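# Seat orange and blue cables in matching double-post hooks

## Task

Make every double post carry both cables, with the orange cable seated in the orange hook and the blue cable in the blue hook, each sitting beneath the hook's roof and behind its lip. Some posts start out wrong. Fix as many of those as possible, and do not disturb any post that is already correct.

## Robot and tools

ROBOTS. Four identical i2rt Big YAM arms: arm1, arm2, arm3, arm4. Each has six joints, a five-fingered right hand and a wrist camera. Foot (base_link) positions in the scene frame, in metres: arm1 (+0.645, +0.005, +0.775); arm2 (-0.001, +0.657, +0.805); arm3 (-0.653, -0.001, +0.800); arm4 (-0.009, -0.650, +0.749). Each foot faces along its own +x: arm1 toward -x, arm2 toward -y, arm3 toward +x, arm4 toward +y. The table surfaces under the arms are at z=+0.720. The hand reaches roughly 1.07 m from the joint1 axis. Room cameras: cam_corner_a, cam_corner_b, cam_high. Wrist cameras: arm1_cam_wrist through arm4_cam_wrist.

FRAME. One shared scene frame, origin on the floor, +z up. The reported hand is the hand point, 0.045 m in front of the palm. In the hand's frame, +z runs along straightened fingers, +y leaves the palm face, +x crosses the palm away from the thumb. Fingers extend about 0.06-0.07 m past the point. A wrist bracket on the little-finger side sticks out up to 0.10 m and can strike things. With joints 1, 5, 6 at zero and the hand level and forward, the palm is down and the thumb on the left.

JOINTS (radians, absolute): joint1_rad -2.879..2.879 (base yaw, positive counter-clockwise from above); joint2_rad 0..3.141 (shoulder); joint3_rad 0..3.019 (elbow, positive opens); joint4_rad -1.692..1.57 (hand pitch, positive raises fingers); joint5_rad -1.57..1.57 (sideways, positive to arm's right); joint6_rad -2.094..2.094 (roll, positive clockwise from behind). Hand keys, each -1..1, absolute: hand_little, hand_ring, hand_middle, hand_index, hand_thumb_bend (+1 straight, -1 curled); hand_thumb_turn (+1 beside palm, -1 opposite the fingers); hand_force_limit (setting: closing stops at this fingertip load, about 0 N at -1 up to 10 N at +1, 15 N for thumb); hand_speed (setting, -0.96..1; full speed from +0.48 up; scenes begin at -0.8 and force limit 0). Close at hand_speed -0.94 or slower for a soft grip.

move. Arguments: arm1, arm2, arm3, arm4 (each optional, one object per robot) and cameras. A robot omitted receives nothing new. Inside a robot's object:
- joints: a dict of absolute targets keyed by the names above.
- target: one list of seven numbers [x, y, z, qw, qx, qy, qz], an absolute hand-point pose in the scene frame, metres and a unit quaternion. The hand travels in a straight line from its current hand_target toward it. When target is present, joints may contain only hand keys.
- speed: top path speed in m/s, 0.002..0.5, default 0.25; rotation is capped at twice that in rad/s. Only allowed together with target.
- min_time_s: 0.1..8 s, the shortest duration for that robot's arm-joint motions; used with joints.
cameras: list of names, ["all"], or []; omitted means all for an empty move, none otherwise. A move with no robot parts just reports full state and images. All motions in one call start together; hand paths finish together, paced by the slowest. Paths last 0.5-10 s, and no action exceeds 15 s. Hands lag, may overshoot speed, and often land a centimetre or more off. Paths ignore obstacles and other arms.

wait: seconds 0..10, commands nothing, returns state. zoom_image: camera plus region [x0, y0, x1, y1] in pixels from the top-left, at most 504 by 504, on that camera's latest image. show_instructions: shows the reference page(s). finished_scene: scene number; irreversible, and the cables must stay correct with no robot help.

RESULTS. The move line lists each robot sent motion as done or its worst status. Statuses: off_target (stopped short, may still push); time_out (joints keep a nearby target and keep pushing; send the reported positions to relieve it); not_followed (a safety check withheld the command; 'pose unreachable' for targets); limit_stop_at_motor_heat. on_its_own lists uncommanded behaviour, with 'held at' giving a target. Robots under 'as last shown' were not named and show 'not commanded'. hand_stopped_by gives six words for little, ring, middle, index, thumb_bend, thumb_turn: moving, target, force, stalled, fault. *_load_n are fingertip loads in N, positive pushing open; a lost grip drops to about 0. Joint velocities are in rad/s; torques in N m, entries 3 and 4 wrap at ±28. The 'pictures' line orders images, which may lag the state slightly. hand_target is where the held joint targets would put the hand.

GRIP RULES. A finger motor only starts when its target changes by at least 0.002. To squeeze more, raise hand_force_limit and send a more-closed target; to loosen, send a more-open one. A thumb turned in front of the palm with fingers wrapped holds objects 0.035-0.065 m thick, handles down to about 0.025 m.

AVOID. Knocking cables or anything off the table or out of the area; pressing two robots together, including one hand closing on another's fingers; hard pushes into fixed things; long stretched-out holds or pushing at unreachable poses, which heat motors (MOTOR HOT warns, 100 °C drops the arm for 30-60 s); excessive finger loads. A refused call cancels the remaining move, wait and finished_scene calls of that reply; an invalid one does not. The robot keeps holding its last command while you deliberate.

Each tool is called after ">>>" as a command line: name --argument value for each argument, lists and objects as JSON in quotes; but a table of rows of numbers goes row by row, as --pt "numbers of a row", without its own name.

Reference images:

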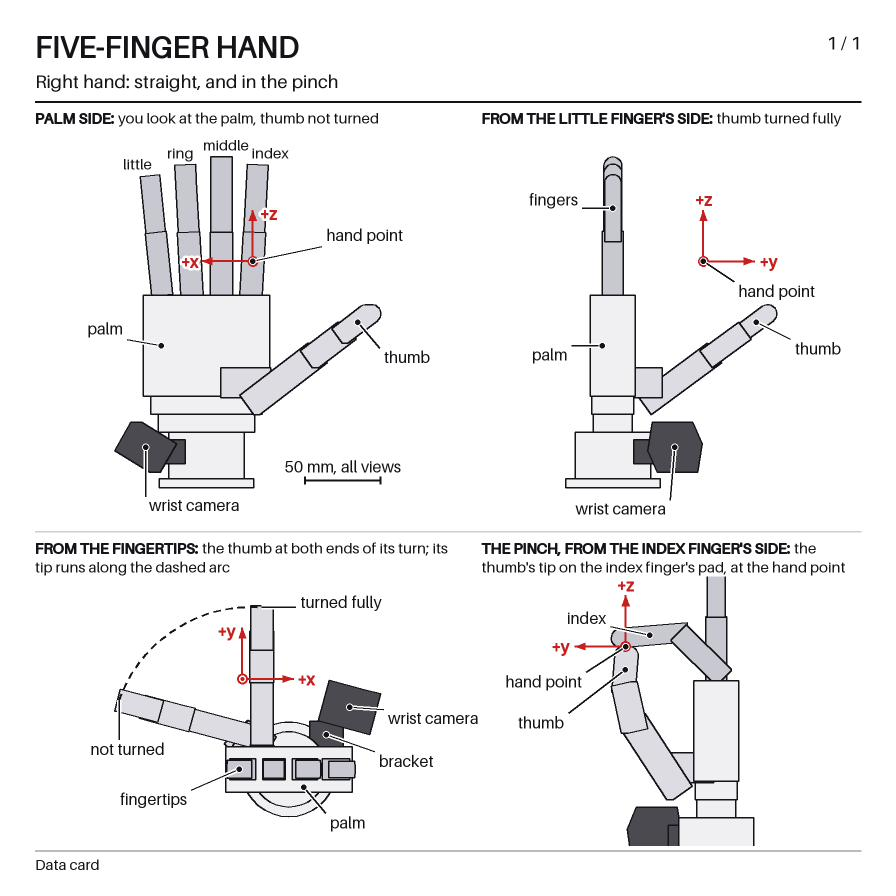

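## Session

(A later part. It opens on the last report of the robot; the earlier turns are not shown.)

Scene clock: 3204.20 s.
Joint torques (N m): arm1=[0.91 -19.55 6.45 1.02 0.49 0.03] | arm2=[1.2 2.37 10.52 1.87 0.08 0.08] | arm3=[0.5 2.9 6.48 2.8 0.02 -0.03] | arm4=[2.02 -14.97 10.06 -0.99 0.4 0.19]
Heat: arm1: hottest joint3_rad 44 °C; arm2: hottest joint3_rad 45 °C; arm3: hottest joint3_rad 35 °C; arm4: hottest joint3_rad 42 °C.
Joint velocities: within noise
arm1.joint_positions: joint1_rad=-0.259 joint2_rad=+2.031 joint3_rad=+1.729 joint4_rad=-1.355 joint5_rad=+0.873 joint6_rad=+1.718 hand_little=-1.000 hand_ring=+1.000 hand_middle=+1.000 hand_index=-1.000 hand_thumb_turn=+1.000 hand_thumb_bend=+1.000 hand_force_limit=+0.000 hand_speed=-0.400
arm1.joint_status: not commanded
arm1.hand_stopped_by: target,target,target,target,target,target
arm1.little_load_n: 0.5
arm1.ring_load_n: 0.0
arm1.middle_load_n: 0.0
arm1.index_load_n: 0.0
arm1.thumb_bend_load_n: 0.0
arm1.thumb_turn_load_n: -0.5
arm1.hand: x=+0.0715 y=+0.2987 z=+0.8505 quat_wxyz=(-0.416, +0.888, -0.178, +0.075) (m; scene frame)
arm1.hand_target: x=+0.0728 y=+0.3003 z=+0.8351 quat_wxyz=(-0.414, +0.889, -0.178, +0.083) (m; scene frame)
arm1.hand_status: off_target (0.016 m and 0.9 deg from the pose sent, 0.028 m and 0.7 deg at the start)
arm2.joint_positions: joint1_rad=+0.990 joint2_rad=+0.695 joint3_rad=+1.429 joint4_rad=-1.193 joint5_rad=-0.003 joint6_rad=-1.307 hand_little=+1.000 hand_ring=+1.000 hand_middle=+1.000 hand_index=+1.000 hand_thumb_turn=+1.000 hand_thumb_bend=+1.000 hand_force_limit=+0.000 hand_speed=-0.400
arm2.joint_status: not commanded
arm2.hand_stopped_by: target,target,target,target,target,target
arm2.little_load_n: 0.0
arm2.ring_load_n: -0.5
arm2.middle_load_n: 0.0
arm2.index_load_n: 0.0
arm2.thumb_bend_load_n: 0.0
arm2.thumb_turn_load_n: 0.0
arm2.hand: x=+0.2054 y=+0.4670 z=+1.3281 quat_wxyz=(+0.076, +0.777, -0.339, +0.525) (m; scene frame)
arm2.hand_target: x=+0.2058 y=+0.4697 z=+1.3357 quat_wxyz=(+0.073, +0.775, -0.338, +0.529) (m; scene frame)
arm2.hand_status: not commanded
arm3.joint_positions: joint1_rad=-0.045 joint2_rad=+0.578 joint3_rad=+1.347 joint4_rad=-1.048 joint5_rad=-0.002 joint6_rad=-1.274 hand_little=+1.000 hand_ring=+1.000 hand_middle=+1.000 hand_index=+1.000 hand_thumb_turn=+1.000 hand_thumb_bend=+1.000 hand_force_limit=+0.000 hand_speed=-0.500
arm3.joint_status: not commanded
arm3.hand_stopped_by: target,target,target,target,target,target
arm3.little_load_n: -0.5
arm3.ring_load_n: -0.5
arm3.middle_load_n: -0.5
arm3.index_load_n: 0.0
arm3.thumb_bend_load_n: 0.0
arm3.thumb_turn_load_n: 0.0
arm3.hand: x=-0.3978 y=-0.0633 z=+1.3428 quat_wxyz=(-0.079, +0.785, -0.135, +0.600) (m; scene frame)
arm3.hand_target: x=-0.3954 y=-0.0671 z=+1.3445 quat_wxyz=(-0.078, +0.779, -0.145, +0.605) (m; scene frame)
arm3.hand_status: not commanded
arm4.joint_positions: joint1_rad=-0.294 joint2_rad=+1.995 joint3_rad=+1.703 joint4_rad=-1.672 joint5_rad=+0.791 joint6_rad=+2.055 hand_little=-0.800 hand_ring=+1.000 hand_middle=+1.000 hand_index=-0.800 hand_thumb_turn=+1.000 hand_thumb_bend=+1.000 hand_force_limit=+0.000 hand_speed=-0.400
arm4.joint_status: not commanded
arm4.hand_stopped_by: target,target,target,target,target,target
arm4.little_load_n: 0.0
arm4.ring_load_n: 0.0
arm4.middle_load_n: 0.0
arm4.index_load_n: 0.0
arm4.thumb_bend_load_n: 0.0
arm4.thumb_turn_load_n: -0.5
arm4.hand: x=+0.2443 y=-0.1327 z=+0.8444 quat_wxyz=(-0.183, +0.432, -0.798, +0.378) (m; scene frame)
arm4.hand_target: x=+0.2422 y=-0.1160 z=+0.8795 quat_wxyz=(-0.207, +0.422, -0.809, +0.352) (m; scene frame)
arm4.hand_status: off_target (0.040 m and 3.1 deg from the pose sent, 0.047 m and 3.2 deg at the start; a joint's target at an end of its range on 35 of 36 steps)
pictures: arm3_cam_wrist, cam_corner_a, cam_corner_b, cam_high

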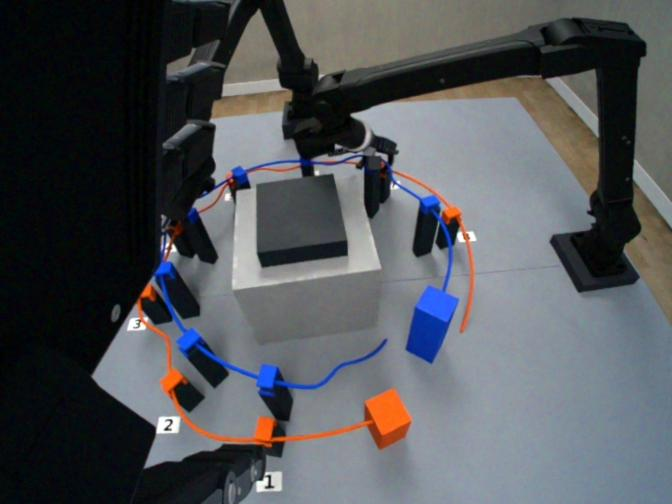

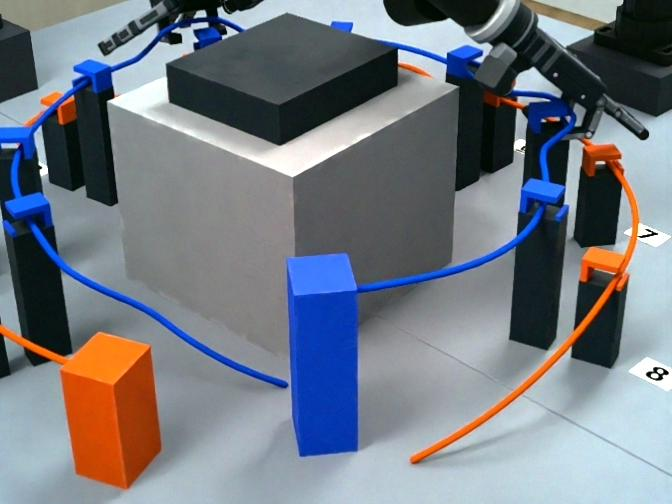

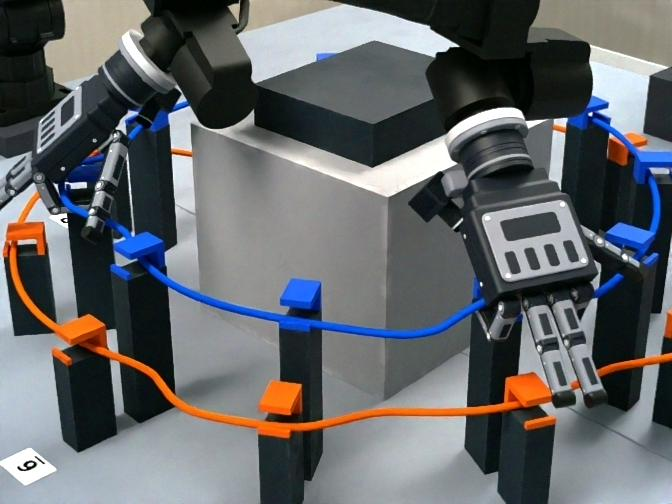

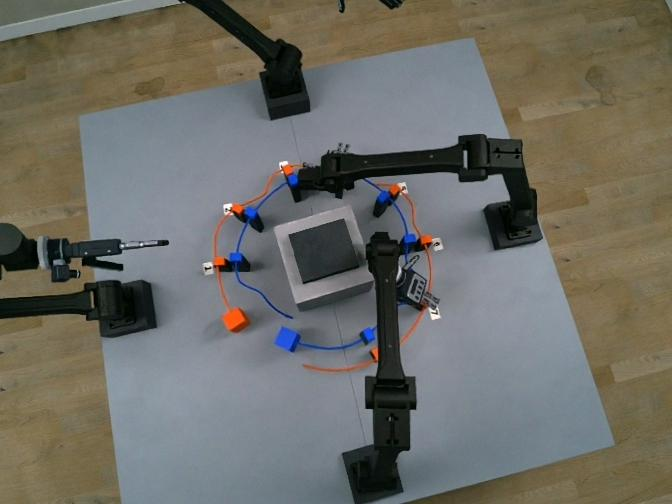

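>>> move --arm4 '{"target": [0.2305, -0.1074, 0.878, -0.1906, 0.4087, -0.8089, 0.3772], "speed": 0.04}' --arm1 '{"target": [0.0735, 0.2905, 0.827, -0.4144, 0.8887, -0.1776, 0.0828], "speed": 0.06}' --cameras '["arm4_cam_wrist", "arm1_cam_wrist", "cam_corner_a", "cam_corner_b"]'

>>> zoom_image --camera "cam_corner_a" --region '[515, 80, 595, 140]'

>>> zoom_image --camera "cam_corner_b" --region '[40, 145, 110, 215]'

>>> zoom_image --camera "cam_corner_b" --region '[440, 230, 580, 370]'

Scene clock: 3290.87 s.
Joint torques (N m): arm1=[1.73 -19.37 6.41 0.99 0.48 0.1] | arm2=[0.21 2.14 10.44 1.83 0.04 0.06] | arm3=[0.32 2.84 6.52 2.92 0.03 -0.01] | arm4=[2.14 -14.56 10.24 -1.01 0.39 0.17]
Heat: arm1: hottest joint3_rad 43 °C; arm2: hottest joint3_rad 45 °C; arm3: hottest joint3_rad 35 °C; arm4: hottest joint3_rad 42 °C.
move: arm1 off_target; arm4 off_target
Joint velocities: within noise
arm1.joint_positions: joint1_rad=-0.256 joint2_rad=+2.031 joint3_rad=+1.708 joint4_rad=-1.351 joint5_rad=+0.872 joint6_rad=+1.733 hand_little=-1.000 hand_ring=+1.000 hand_middle=+1.000 hand_index=-1.000 hand_thumb_turn=+1.000 hand_thumb_bend=+1.000 hand_force_limit=+0.000 hand_speed=-0.400
arm1.joint_status: not commanded
arm1.hand_stopped_by: target,target,target,target,target,target
arm1.little_load_n: 0.0
arm1.ring_load_n: 0.0
arm1.middle_load_n: 0.0
arm1.index_load_n: 0.0
arm1.thumb_bend_load_n: 0.0
arm1.thumb_turn_load_n: 0.0
arm1.hand: x=+0.0762 y=+0.2957 z=+0.8429 quat_wxyz=(-0.416, +0.888, -0.181, +0.078) (m; scene frame)
arm1.hand_target: x=+0.0738 y=+0.2904 z=+0.8272 quat_wxyz=(-0.415, +0.889, -0.178, +0.083) (m; scene frame)
arm1.hand_status: off_target (0.017 m and 0.6 deg from the pose sent, 0.025 m and 0.9 deg at the start)
arm2, arm3: as last shown
arm2.ring_load_n: 0.0
arm3.little_load_n: 0.0
arm3.ring_load_n: 0.0
arm3.middle_load_n: 0.0
arm4.joint_positions: joint1_rad=-0.274 joint2_rad=+1.995 joint3_rad=+1.703 joint4_rad=-1.672 joint5_rad=+0.783 joint6_rad=+2.071 hand_little=-0.800 hand_ring=+1.000 hand_middle=+1.000 hand_index=-0.800 hand_thumb_turn=+1.000 hand_thumb_bend=+1.000 hand_force_limit=+0.000 hand_speed=-0.400
arm4.joint_status: not commanded
arm4.hand_stopped_by: target,target,target,target,target,target
arm4.little_load_n: 0.5
arm4.ring_load_n: -0.5
arm4.middle_load_n: 0.0
arm4.index_load_n: 0.5
arm4.thumb_bend_load_n: 0.0
arm4.thumb_turn_load_n: 0.0
arm4.hand: x=+0.2337 y=-0.1272 z=+0.8440 quat_wxyz=(-0.187, +0.433, -0.799, +0.373) (m; scene frame)
arm4.hand_target: x=+0.2303 y=-0.1094 z=+0.8776 quat_wxyz=(-0.211, +0.424, -0.810, +0.347) (m; scene frame)
arm4.hand_status: off_target (0.040 m and 3.1 deg from the pose sent, 0.044 m and 3.1 deg at the start; a joint's target at an end of its range on 40 of 40 steps)
pictures: arm1_cam_wrist, arm4_cam_wrist, cam_corner_a, cam_corner_b

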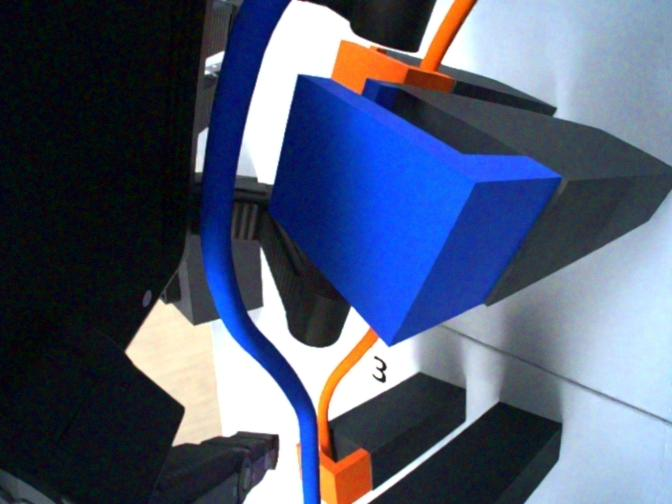

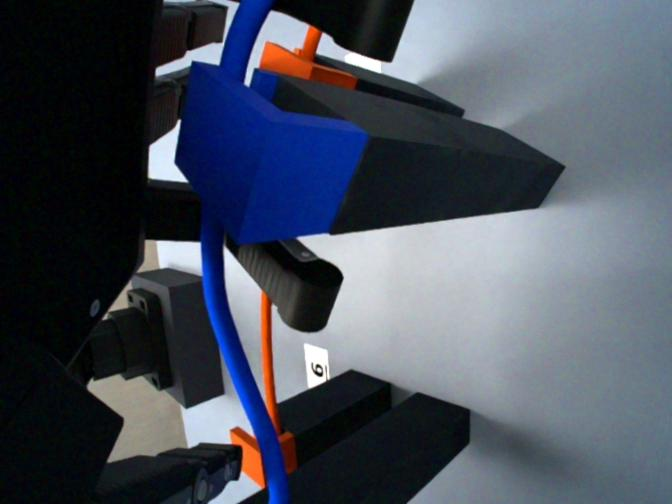

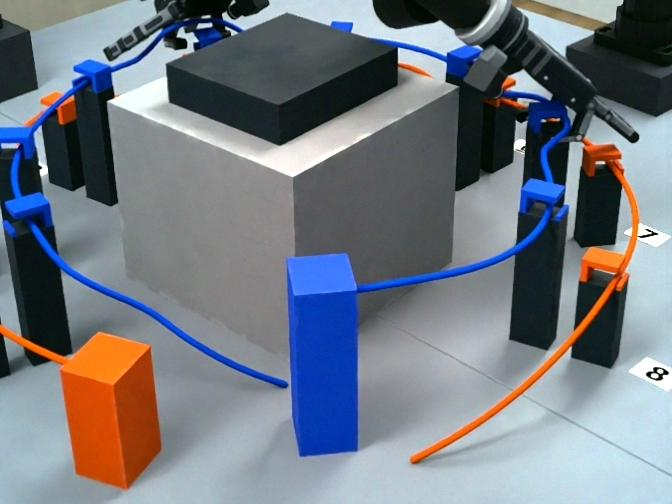

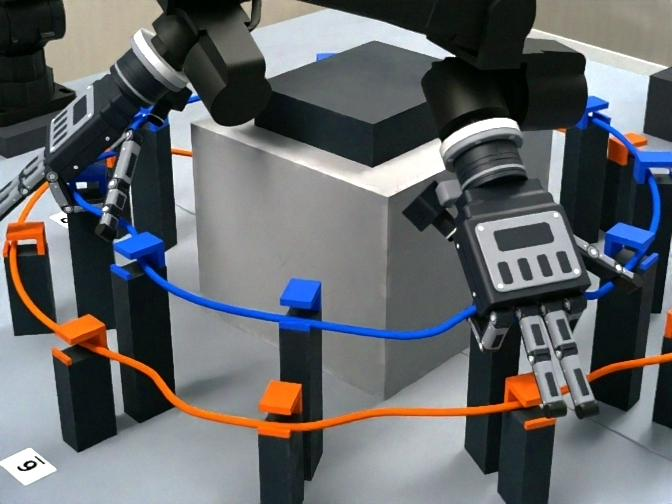

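Scaled by 6.300.

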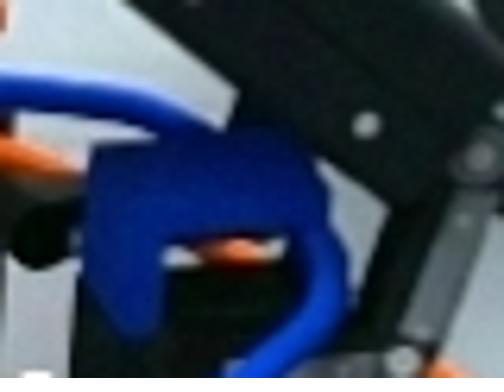

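Scaled by 7.200.

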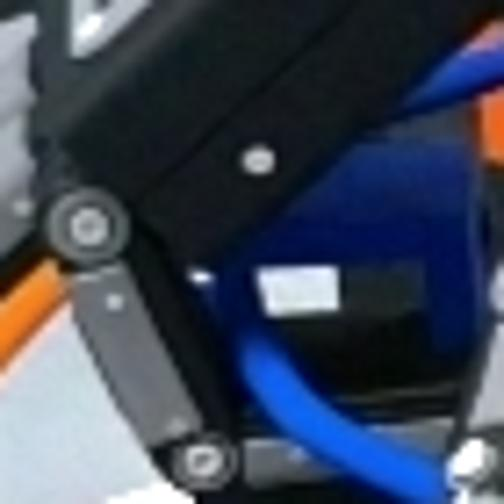

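Scaled by 3.600.

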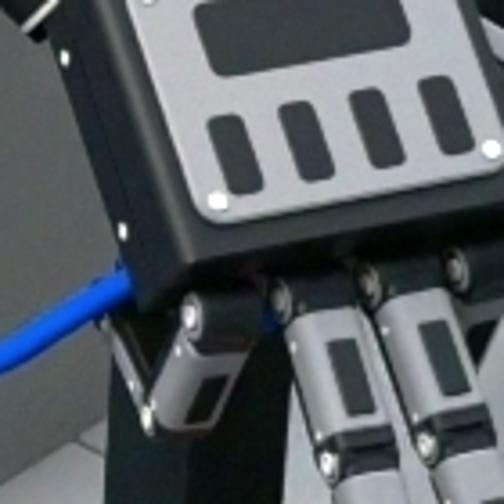

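>>> move --arm4 '{"target": [0.2268, -0.1042, 0.8795, -0.1906, 0.4087, -0.8089, 0.3772], "speed": 0.04}' --arm1 '{"target": [0.0655, 0.272, 0.8275, -0.4144, 0.8887, -0.1776, 0.0828], "speed": 0.05, "joints": {"hand_little": -0.8, "hand_index": -0.8}}' --cameras '["arm4_cam_wrist", "arm1_cam_wrist", "cam_corner_a", "cam_corner_b"]'

>>> zoom_image --camera "cam_corner_a" --region '[515, 80, 595, 140]'

>>> zoom_image --camera "cam_corner_b" --region '[40, 145, 110, 215]'

>>> zoom_image --camera "cam_corner_b" --region '[440, 230, 580, 370]'

Scene clock: 3402.40 s.
Joint torques (N m): arm1=[2.02 -19.08 8.05 0.21 0.43 0.1] | arm2=[0.67 2.2 10.52 1.85 0.07 0.08] | arm3=[0.56 2.73 6.71 2.88 -0.01 -0.04] | arm4=[2.08 -14.45 10.35 -0.92 0.41 0.19]
Heat: arm1: hottest joint3_rad 42 °C; arm2: hottest joint3_rad 45 °C; arm3: hottest joint3_rad 35 °C; arm4: hottest joint3_rad 43 °C.
move: arm1 off_target; arm4 off_target
Joint velocities: within noise
arm1.joint_positions: joint1_rad=-0.228 joint2_rad=+2.041 joint3_rad=+1.708 joint4_rad=-1.378 joint5_rad=+0.869 joint6_rad=+1.784 hand_little=-0.800 hand_ring=+1.000 hand_middle=+1.000 hand_index=-0.800 hand_thumb_turn=+1.000 hand_thumb_bend=+1.000 hand_force_limit=+0.000 hand_speed=-0.400
arm1.joint_status: all done
arm1.hand_stopped_by: target,target,target,target,target,target
arm1.little_load_n: 0.0
arm1.ring_load_n: 0.0
arm1.middle_load_n: -0.5
arm1.index_load_n: 0.0
arm1.thumb_bend_load_n: 0.0
arm1.thumb_turn_load_n: 0.0
arm1.hand: x=+0.0728 y=+0.2791 z=+0.8371 quat_wxyz=(-0.416, +0.887, -0.183, +0.079) (m; scene frame)
arm1.hand_target: x=+0.0658 y=+0.2719 z=+0.8276 quat_wxyz=(-0.414, +0.889, -0.178, +0.083) (m; scene frame)
arm1.hand_status: off_target (0.014 m and 0.8 deg from the pose sent, 0.030 m and 0.6 deg at the start)
arm2, arm3: as last shown
arm4.joint_positions: joint1_rad=-0.269 joint2_rad=+1.995 joint3_rad=+1.706 joint4_rad=-1.674 joint5_rad=+0.780 joint6_rad=+2.073 hand_little=-0.800 hand_ring=+1.000 hand_middle=+1.000 hand_index=-0.800 hand_thumb_turn=+1.000 hand_thumb_bend=+1.000 hand_force_limit=+0.000 hand_speed=-0.400
arm4.joint_status: not commanded
arm4.hand_stopped_by: target,target,target,target,target,target
arm4.little_load_n: 0.0
arm4.ring_load_n: 0.0
arm4.middle_load_n: 0.0
arm4.index_load_n: 0.5
arm4.thumb_bend_load_n: 0.0
arm4.thumb_turn_load_n: -0.5
arm4.hand: x=+0.2304 y=-0.1253 z=+0.8446 quat_wxyz=(-0.187, +0.435, -0.799, +0.371) (m; scene frame)
arm4.hand_target: x=+0.2265 y=-0.1063 z=+0.8791 quat_wxyz=(-0.213, +0.425, -0.810, +0.344) (m; scene frame)
arm4.hand_status: off_target (0.041 m and 3.3 deg from the pose sent, 0.043 m and 3.1 deg at the start; a joint's target at an end of its range on 46 of 46 steps)
pictures: arm1_cam_wrist, arm4_cam_wrist, cam_corner_a, cam_corner_b

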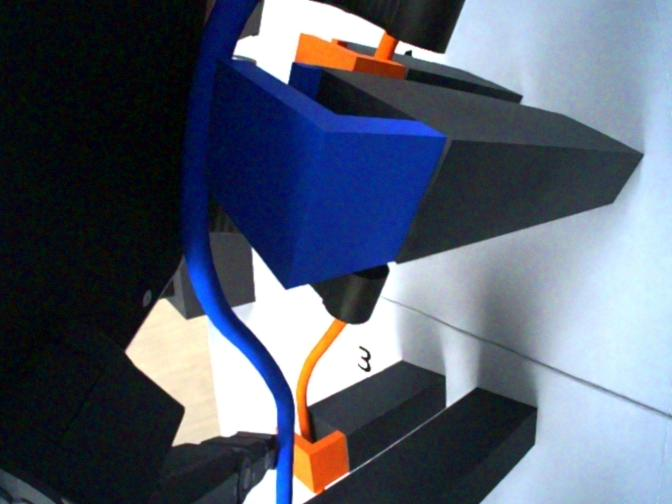

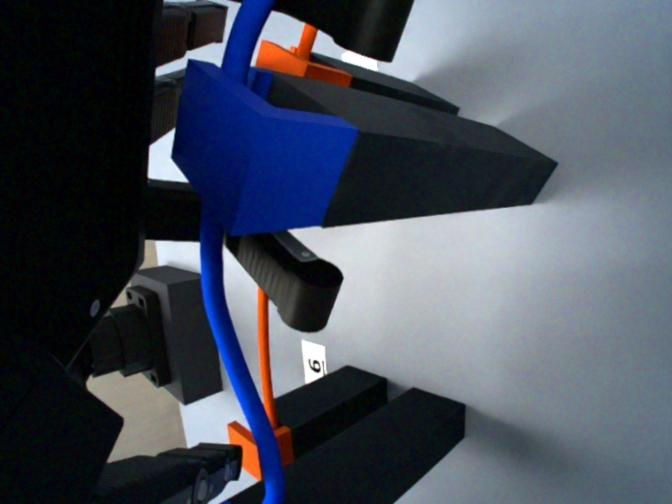

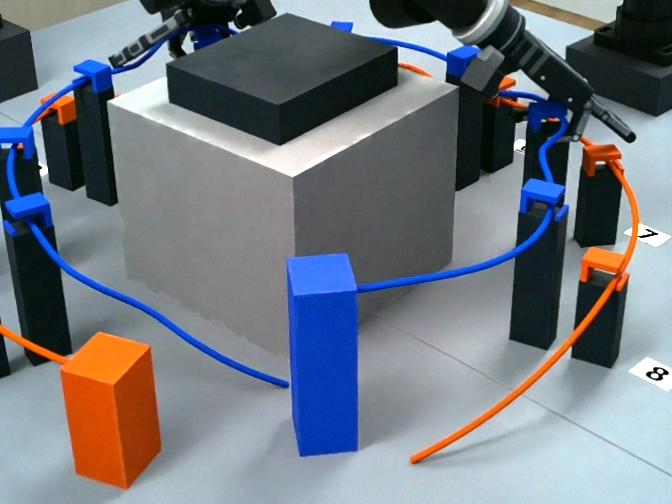

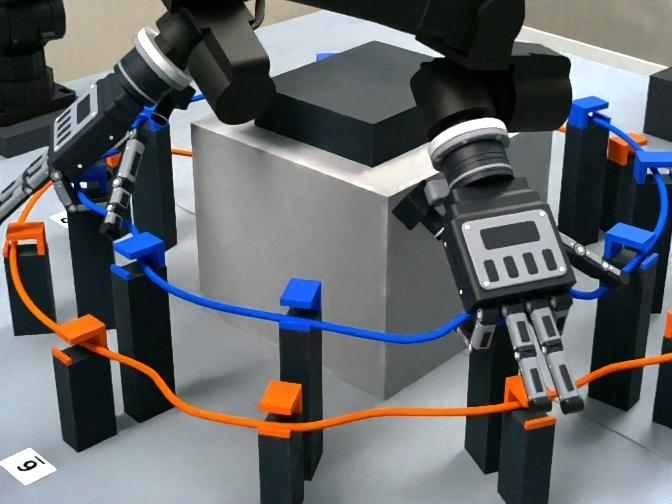

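Scaled by 6.300.

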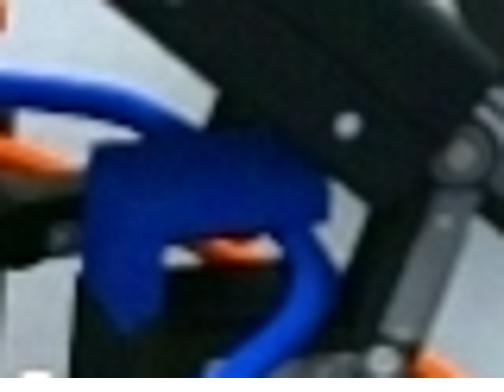

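Scaled by 7.200.

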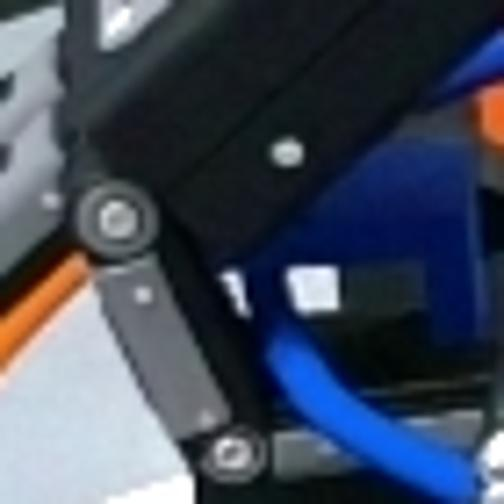

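Scaled by 3.600.

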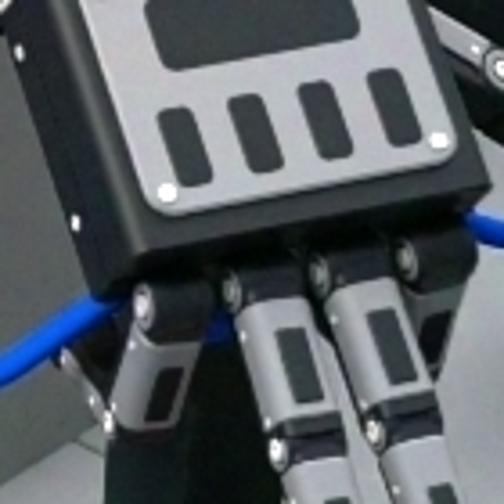

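>>> zoom_image --camera "cam_corner_b" --region '[60, 165, 100, 205]'

>>> zoom_image --camera "cam_corner_a" --region '[525, 95, 575, 145]'

>>> zoom_image --camera "cam_corner_a" --region '[505, 175, 585, 255]'

Scaled by 12.600.

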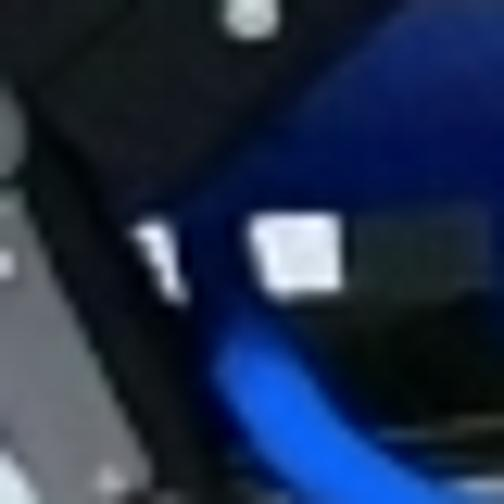

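Scaled by 10.080.

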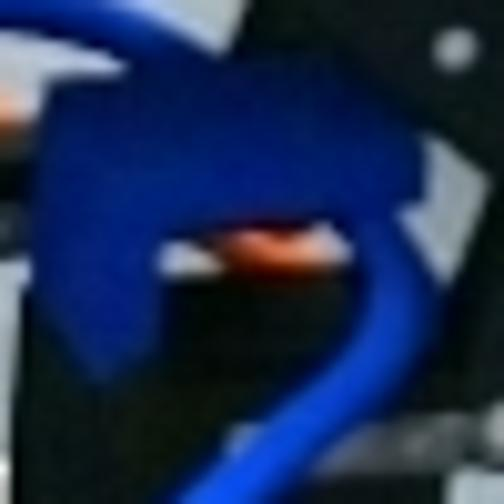

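Scaled by 6.300.

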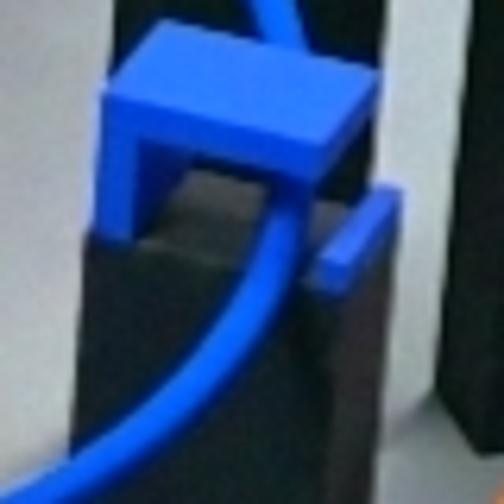

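>>> move --arm4 '{"target": [0.2292, -0.1083, 0.8791, -0.1705, 0.3657, -0.8293, 0.3867], "speed": 0.04}' --arm1 '{"target": [0.0575, 0.279, 0.850, -0.4144, 0.8887, -0.1776, 0.0828], "speed": 0.05}' --cameras '["arm4_cam_wrist", "arm1_cam_wrist", "cam_corner_a", "cam_corner_b"]'

>>> zoom_image --camera "cam_corner_a" --region '[525, 95, 575, 145]'

>>> zoom_image --camera "cam_corner_b" --region '[60, 165, 100, 205]'

>>> zoom_image --camera "cam_corner_b" --region '[440, 230, 580, 370]'

Scene clock: 3589.47 s.
Joint torques (N m): arm1=[1.55 -19.25 9.58 0.46 0.5 -0.04] | arm2=[0.62 1.9 10.58 1.81 0.08 0.07] | arm3=[0.03 3.25 6.48 2.76 0.01 0.03] | arm4=[0.79 -15.09 10.11 -0.91 0.35 0.18]
Heat: arm1: hottest joint3_rad 45 °C; arm2: hottest joint3_rad 45 °C; arm3: hottest joint3_rad 35 °C; arm4: hottest joint3_rad 47 °C.
move: arm1 off_target; arm4 off_target
Joint velocities: within noise
arm1.joint_positions: joint1_rad=-0.228 joint2_rad=+2.046 joint3_rad=+1.755 joint4_rad=-1.434 joint5_rad=+0.868 joint6_rad=+1.785 hand_little=-0.800 hand_ring=+1.000 hand_middle=+1.000 hand_index=-0.800 hand_thumb_turn=+1.000 hand_thumb_bend=+1.000 hand_force_limit=+0.000 hand_speed=-0.400
arm1.joint_status: not commanded
arm1.hand_stopped_by: target,target,target,target,target,target
arm1.little_load_n: 0.0
arm1.ring_load_n: 0.0
arm1.middle_load_n: 0.0
arm1.index_load_n: 0.0
arm1.thumb_bend_load_n: 0.0
arm1.thumb_turn_load_n: -0.5
arm1.hand: x=+0.0693 y=+0.2800 z=+0.8518 quat_wxyz=(-0.415, +0.887, -0.181, +0.084) (m; scene frame)
arm1.hand_target: x=+0.0579 y=+0.2789 z=+0.8500 quat_wxyz=(-0.415, +0.889, -0.178, +0.082) (m; scene frame)
arm1.hand_status: off_target (0.012 m and 0.5 deg from the pose sent, 0.020 m and 0.8 deg at the start)
arm2, arm3: as last shown
arm4.joint_positions: joint1_rad=-0.269 joint2_rad=+1.995 joint3_rad=+1.710 joint4_rad=-1.674 joint5_rad=+0.733 joint6_rad=+2.078 hand_little=-0.800 hand_ring=+1.000 hand_middle=+1.000 hand_index=-0.800 hand_thumb_turn=+1.000 hand_thumb_bend=+1.000 hand_force_limit=+0.000 hand_speed=-0.400
arm4.joint_status: not commanded
arm4.hand_stopped_by: target,target,target,target,target,target
arm4.little_load_n: 0.0
arm4.ring_load_n: 0.0
arm4.middle_load_n: 0.0
arm4.index_load_n: 0.0
arm4.thumb_bend_load_n: 0.0
arm4.thumb_turn_load_n: 0.0
arm4.hand: x=+0.2228 y=-0.1237 z=+0.8415 quat_wxyz=(-0.171, +0.432, -0.810, +0.358) (m; scene frame)
arm4.hand_target: x=+0.2291 y=-0.1102 z=+0.8788 quat_wxyz=(-0.194, +0.415, -0.825, +0.330) (m; scene frame)
arm4.hand_status: off_target (0.041 m and 8.5 deg from the pose sent, 0.038 m and 9.0 deg at the start; a joint's target at an end of its range on 79 of 80 steps)
pictures: arm1_cam_wrist, arm4_cam_wrist, cam_corner_a, cam_corner_b

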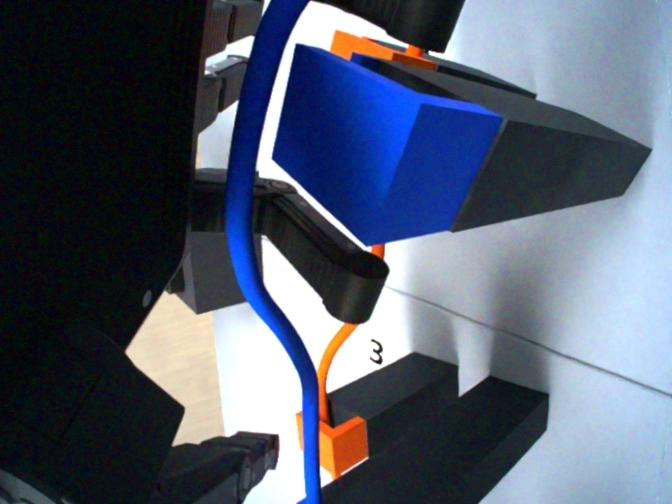

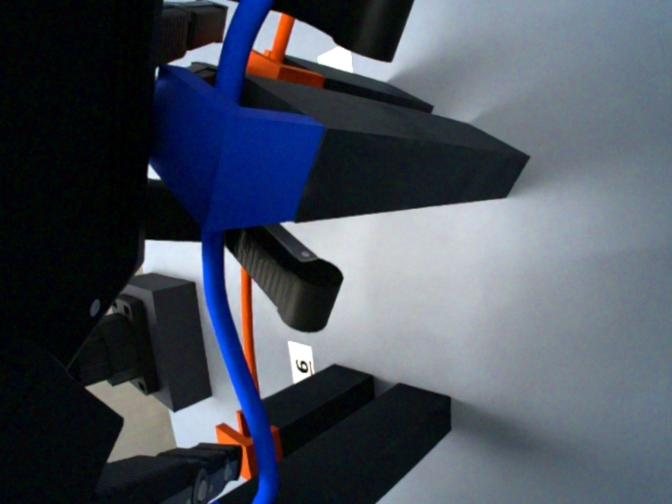

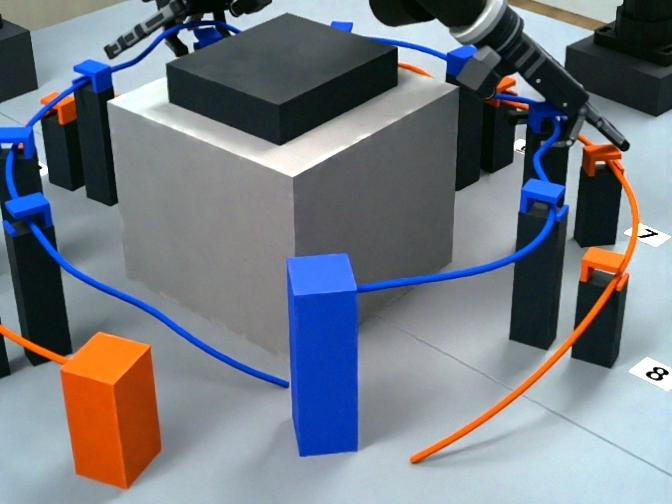

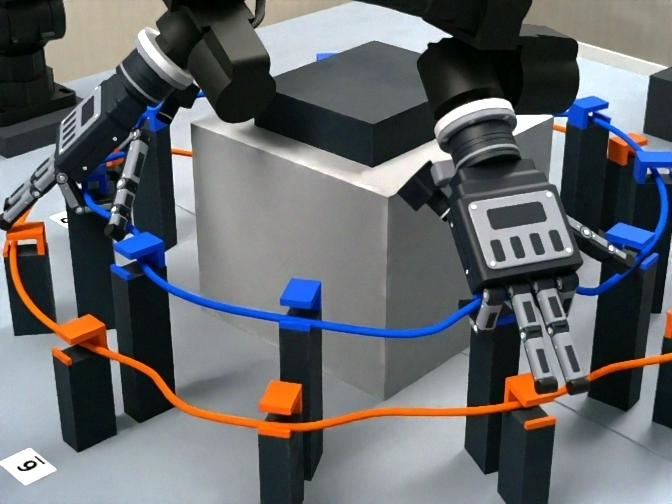

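Scaled by 10.080.

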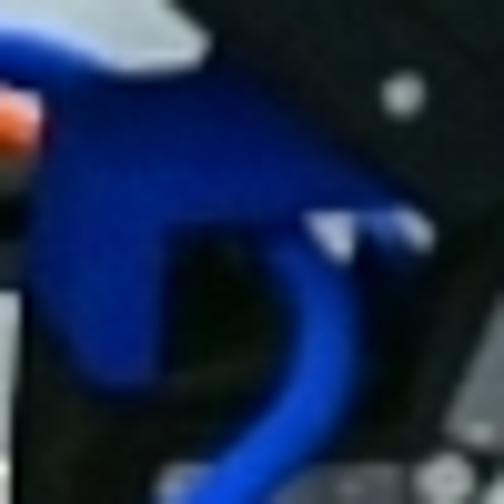

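Scaled by 12.600.

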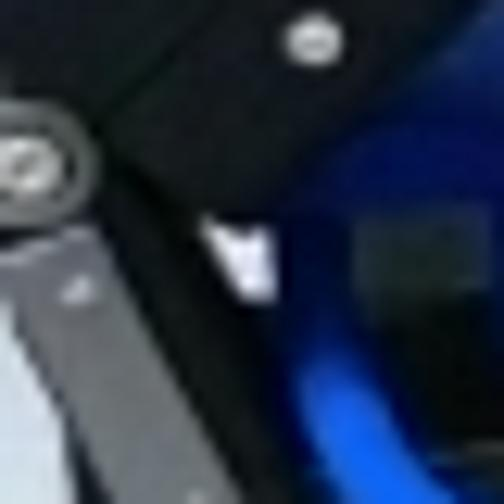

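Scaled by 3.600.

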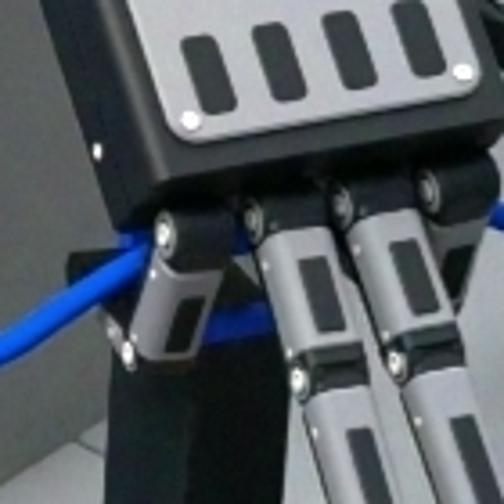

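>>> move --arm4 '{"joints": {"joint2_rad": 2.02}, "min_time_s": 0.8}' --cameras '["arm4_cam_wrist", "cam_corner_a", "cam_corner_b"]'

>>> zoom_image --camera "cam_corner_a" --region '[525, 95, 575, 145]'

>>> zoom_image --camera "cam_corner_b" --region '[60, 165, 100, 205]'

Scene clock: 3632.23 s.
Joint torques (N m): arm1=[1.44 -19.37 9.59 0.23 0.5 -0.04] | arm2=[1.08 2.2 10.43 1.81 0.08 0.07] | arm3=[-0.15 2.67 6.71 2.84 -0.02 0.02] | arm4=[0.67 -11.34 10.07 -0.92 0.35 0.19]
Heat: arm1: hottest joint3_rad 46 °C; arm2: hottest joint3_rad 45 °C; arm3: hottest joint3_rad 35 °C; arm4: hottest joint3_rad 46 °C.
move: arm4 done
Joint velocities: within noise
arm1, arm2, arm3: as last shown
arm1.middle_load_n: -0.5
arm1.hand: x=+0.0693 y=+0.2800 z=+0.8516 quat_wxyz=(-0.415, +0.887, -0.181, +0.085) (m; scene frame)
arm1.hand_target: x=+0.0578 y=+0.2789 z=+0.8500 quat_wxyz=(-0.415, +0.889, -0.178, +0.082) (m; scene frame)
arm3.index_load_n: 0.5
arm4.joint_positions: joint1_rad=-0.269 joint2_rad=+2.002 joint3_rad=+1.710 joint4_rad=-1.674 joint5_rad=+0.732 joint6_rad=+2.078 hand_little=-0.800 hand_ring=+1.000 hand_middle=+1.000 hand_index=-0.800 hand_thumb_turn=+1.000 hand_thumb_bend=+1.000 hand_force_limit=+0.000 hand_speed=-0.400
arm4.joint_status: all done
arm4.hand_stopped_by: target,target,target,target,target,target
arm4.little_load_n: 0.0
arm4.ring_load_n: 0.0
arm4.middle_load_n: 0.0
arm4.index_load_n: 0.5
arm4.thumb_bend_load_n: 0.0
arm4.thumb_turn_load_n: 0.0
arm4.hand: x=+0.2227 y=-0.1240 z=+0.8377 quat_wxyz=(-0.169, +0.432, -0.809, +0.360) (m; scene frame)
arm4.hand_target: x=+0.2289 y=-0.1113 z=+0.8447 quat_wxyz=(-0.175, +0.423, -0.817, +0.352) (m; scene frame)
arm4.hand_status: not commanded
pictures: arm4_cam_wrist, cam_corner_a, cam_corner_b

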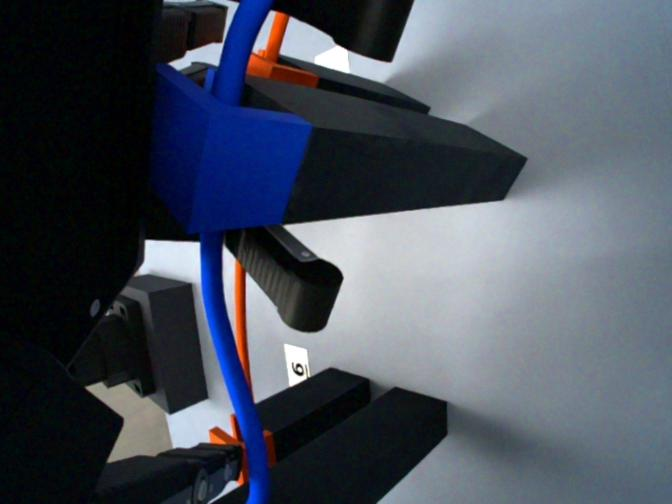

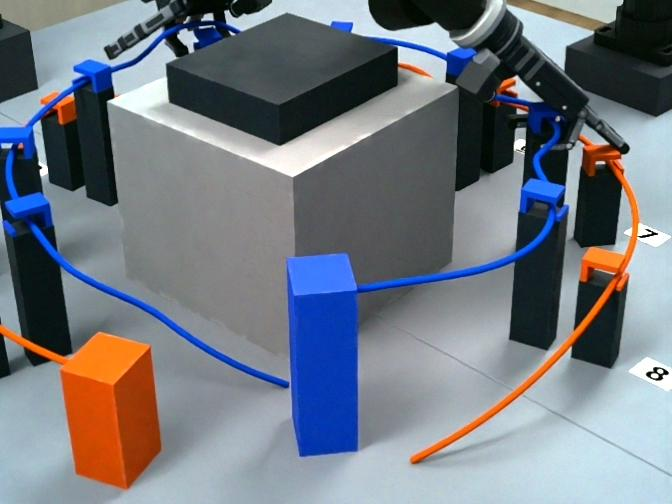

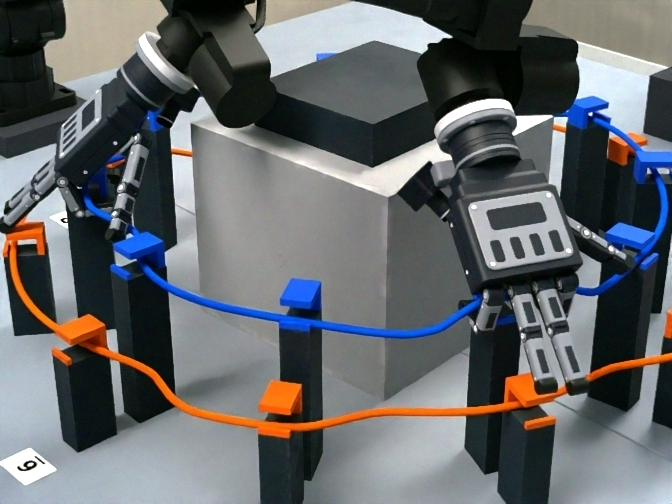

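Scaled by 10.080.

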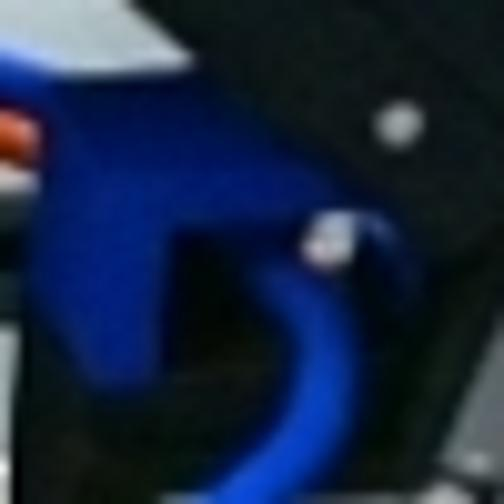

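Scaled by 12.600.

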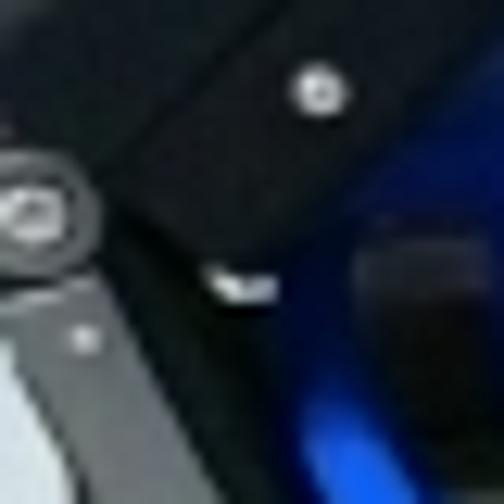

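>>> move --arm4 '{"joints": {"joint2_rad": 2.027}, "min_time_s": 0.5}' --cameras '["arm4_cam_wrist", "cam_corner_a", "cam_corner_b"]'

>>> zoom_image --camera "cam_corner_a" --region '[525, 95, 575, 145]'

>>> zoom_image --camera "cam_corner_b" --region '[60, 165, 100, 205]'

Scene clock: 3641.70 s.
Joint torques (N m): arm1=[1.49 -19.37 9.59 0.25 0.5 -0.04] | arm2=[0.67 2.37 10.52 1.87 0.05 0.08] | arm3=[0.44 2.67 6.6 2.84 0.01 -0.02] | arm4=[0.67 -10.87 10.09 -0.92 0.35 0.17]
Heat: arm1: hottest joint3_rad 46 °C; arm2: hottest joint3_rad 45 °C; arm3: hottest joint3_rad 35 °C; arm4: hottest joint3_rad 46 °C.
move: arm4 done
Joint velocities: within noise
arm1, arm2, arm3: as last shown
arm1.middle_load_n: 0.0
arm3.index_load_n: 0.0
arm4.joint_positions: joint1_rad=-0.269 joint2_rad=+2.003 joint3_rad=+1.710 joint4_rad=-1.674 joint5_rad=+0.732 joint6_rad=+2.079 hand_little=-0.800 hand_ring=+1.000 hand_middle=+1.000 hand_index=-0.800 hand_thumb_turn=+1.000 hand_thumb_bend=+1.000 hand_force_limit=+0.000 hand_speed=-0.400
arm4.joint_status: all done
arm4.hand_stopped_by: target,target,target,target,target,target
arm4.little_load_n: 0.0
arm4.ring_load_n: 0.0
arm4.middle_load_n: 0.0
arm4.index_load_n: 0.0
arm4.thumb_bend_load_n: 0.0
arm4.thumb_turn_load_n: 0.0
arm4.hand: x=+0.2227 y=-0.1240 z=+0.8373 quat_wxyz=(-0.169, +0.432, -0.809, +0.360) (m; scene frame)
arm4.hand_target: x=+0.2288 y=-0.1116 z=+0.8404 quat_wxyz=(-0.173, +0.424, -0.816, +0.354) (m; scene frame)
arm4.hand_status: not commanded
pictures: arm4_cam_wrist, cam_corner_a, cam_corner_b

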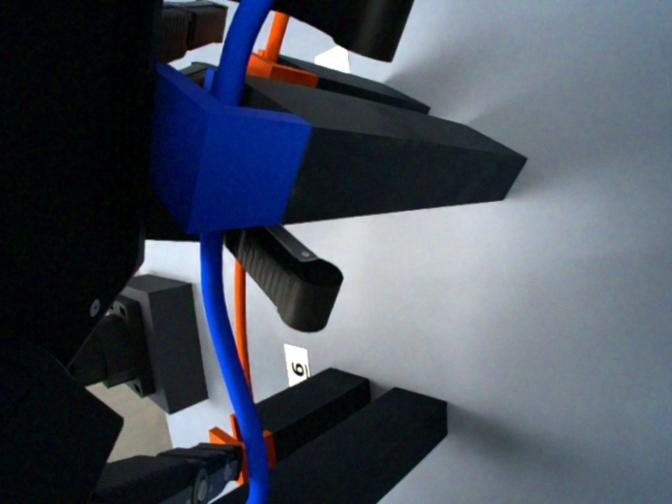

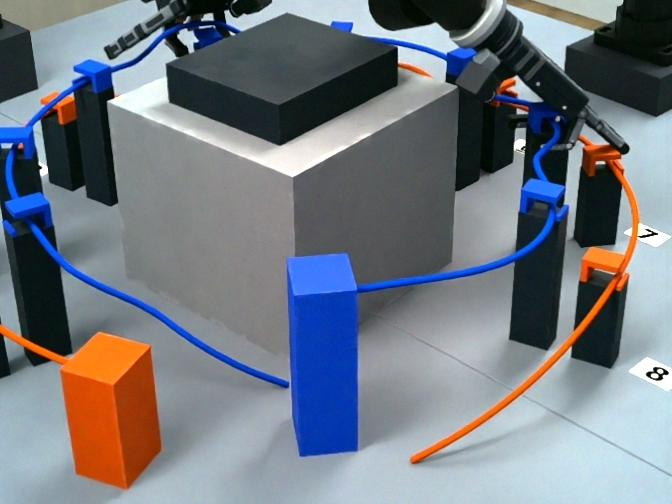

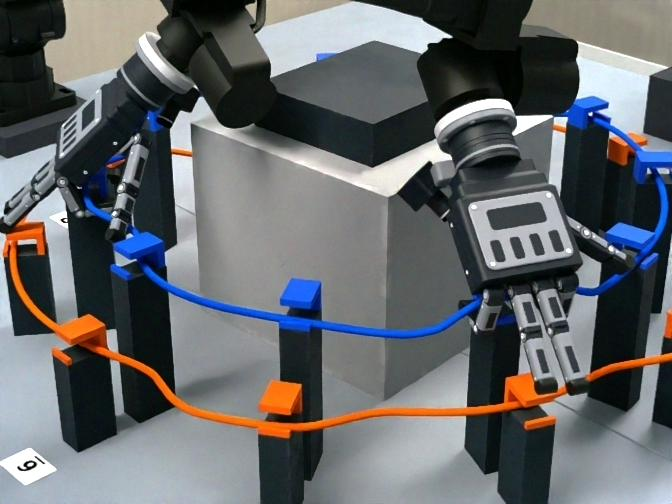

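Scaled by 10.080.

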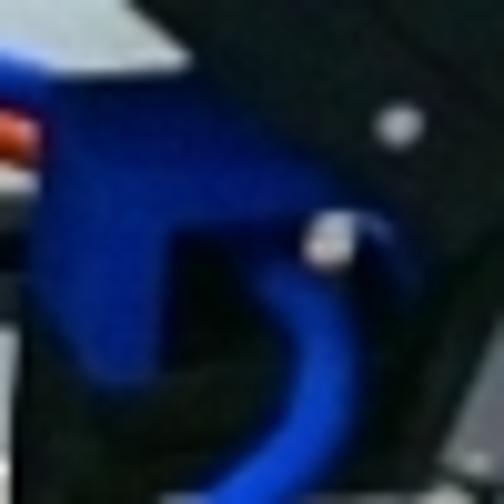

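Scaled by 12.600.

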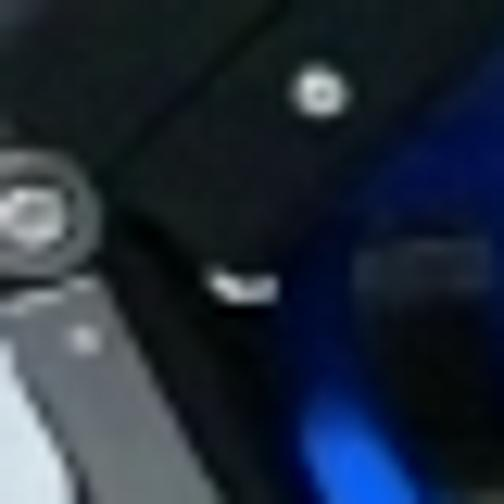

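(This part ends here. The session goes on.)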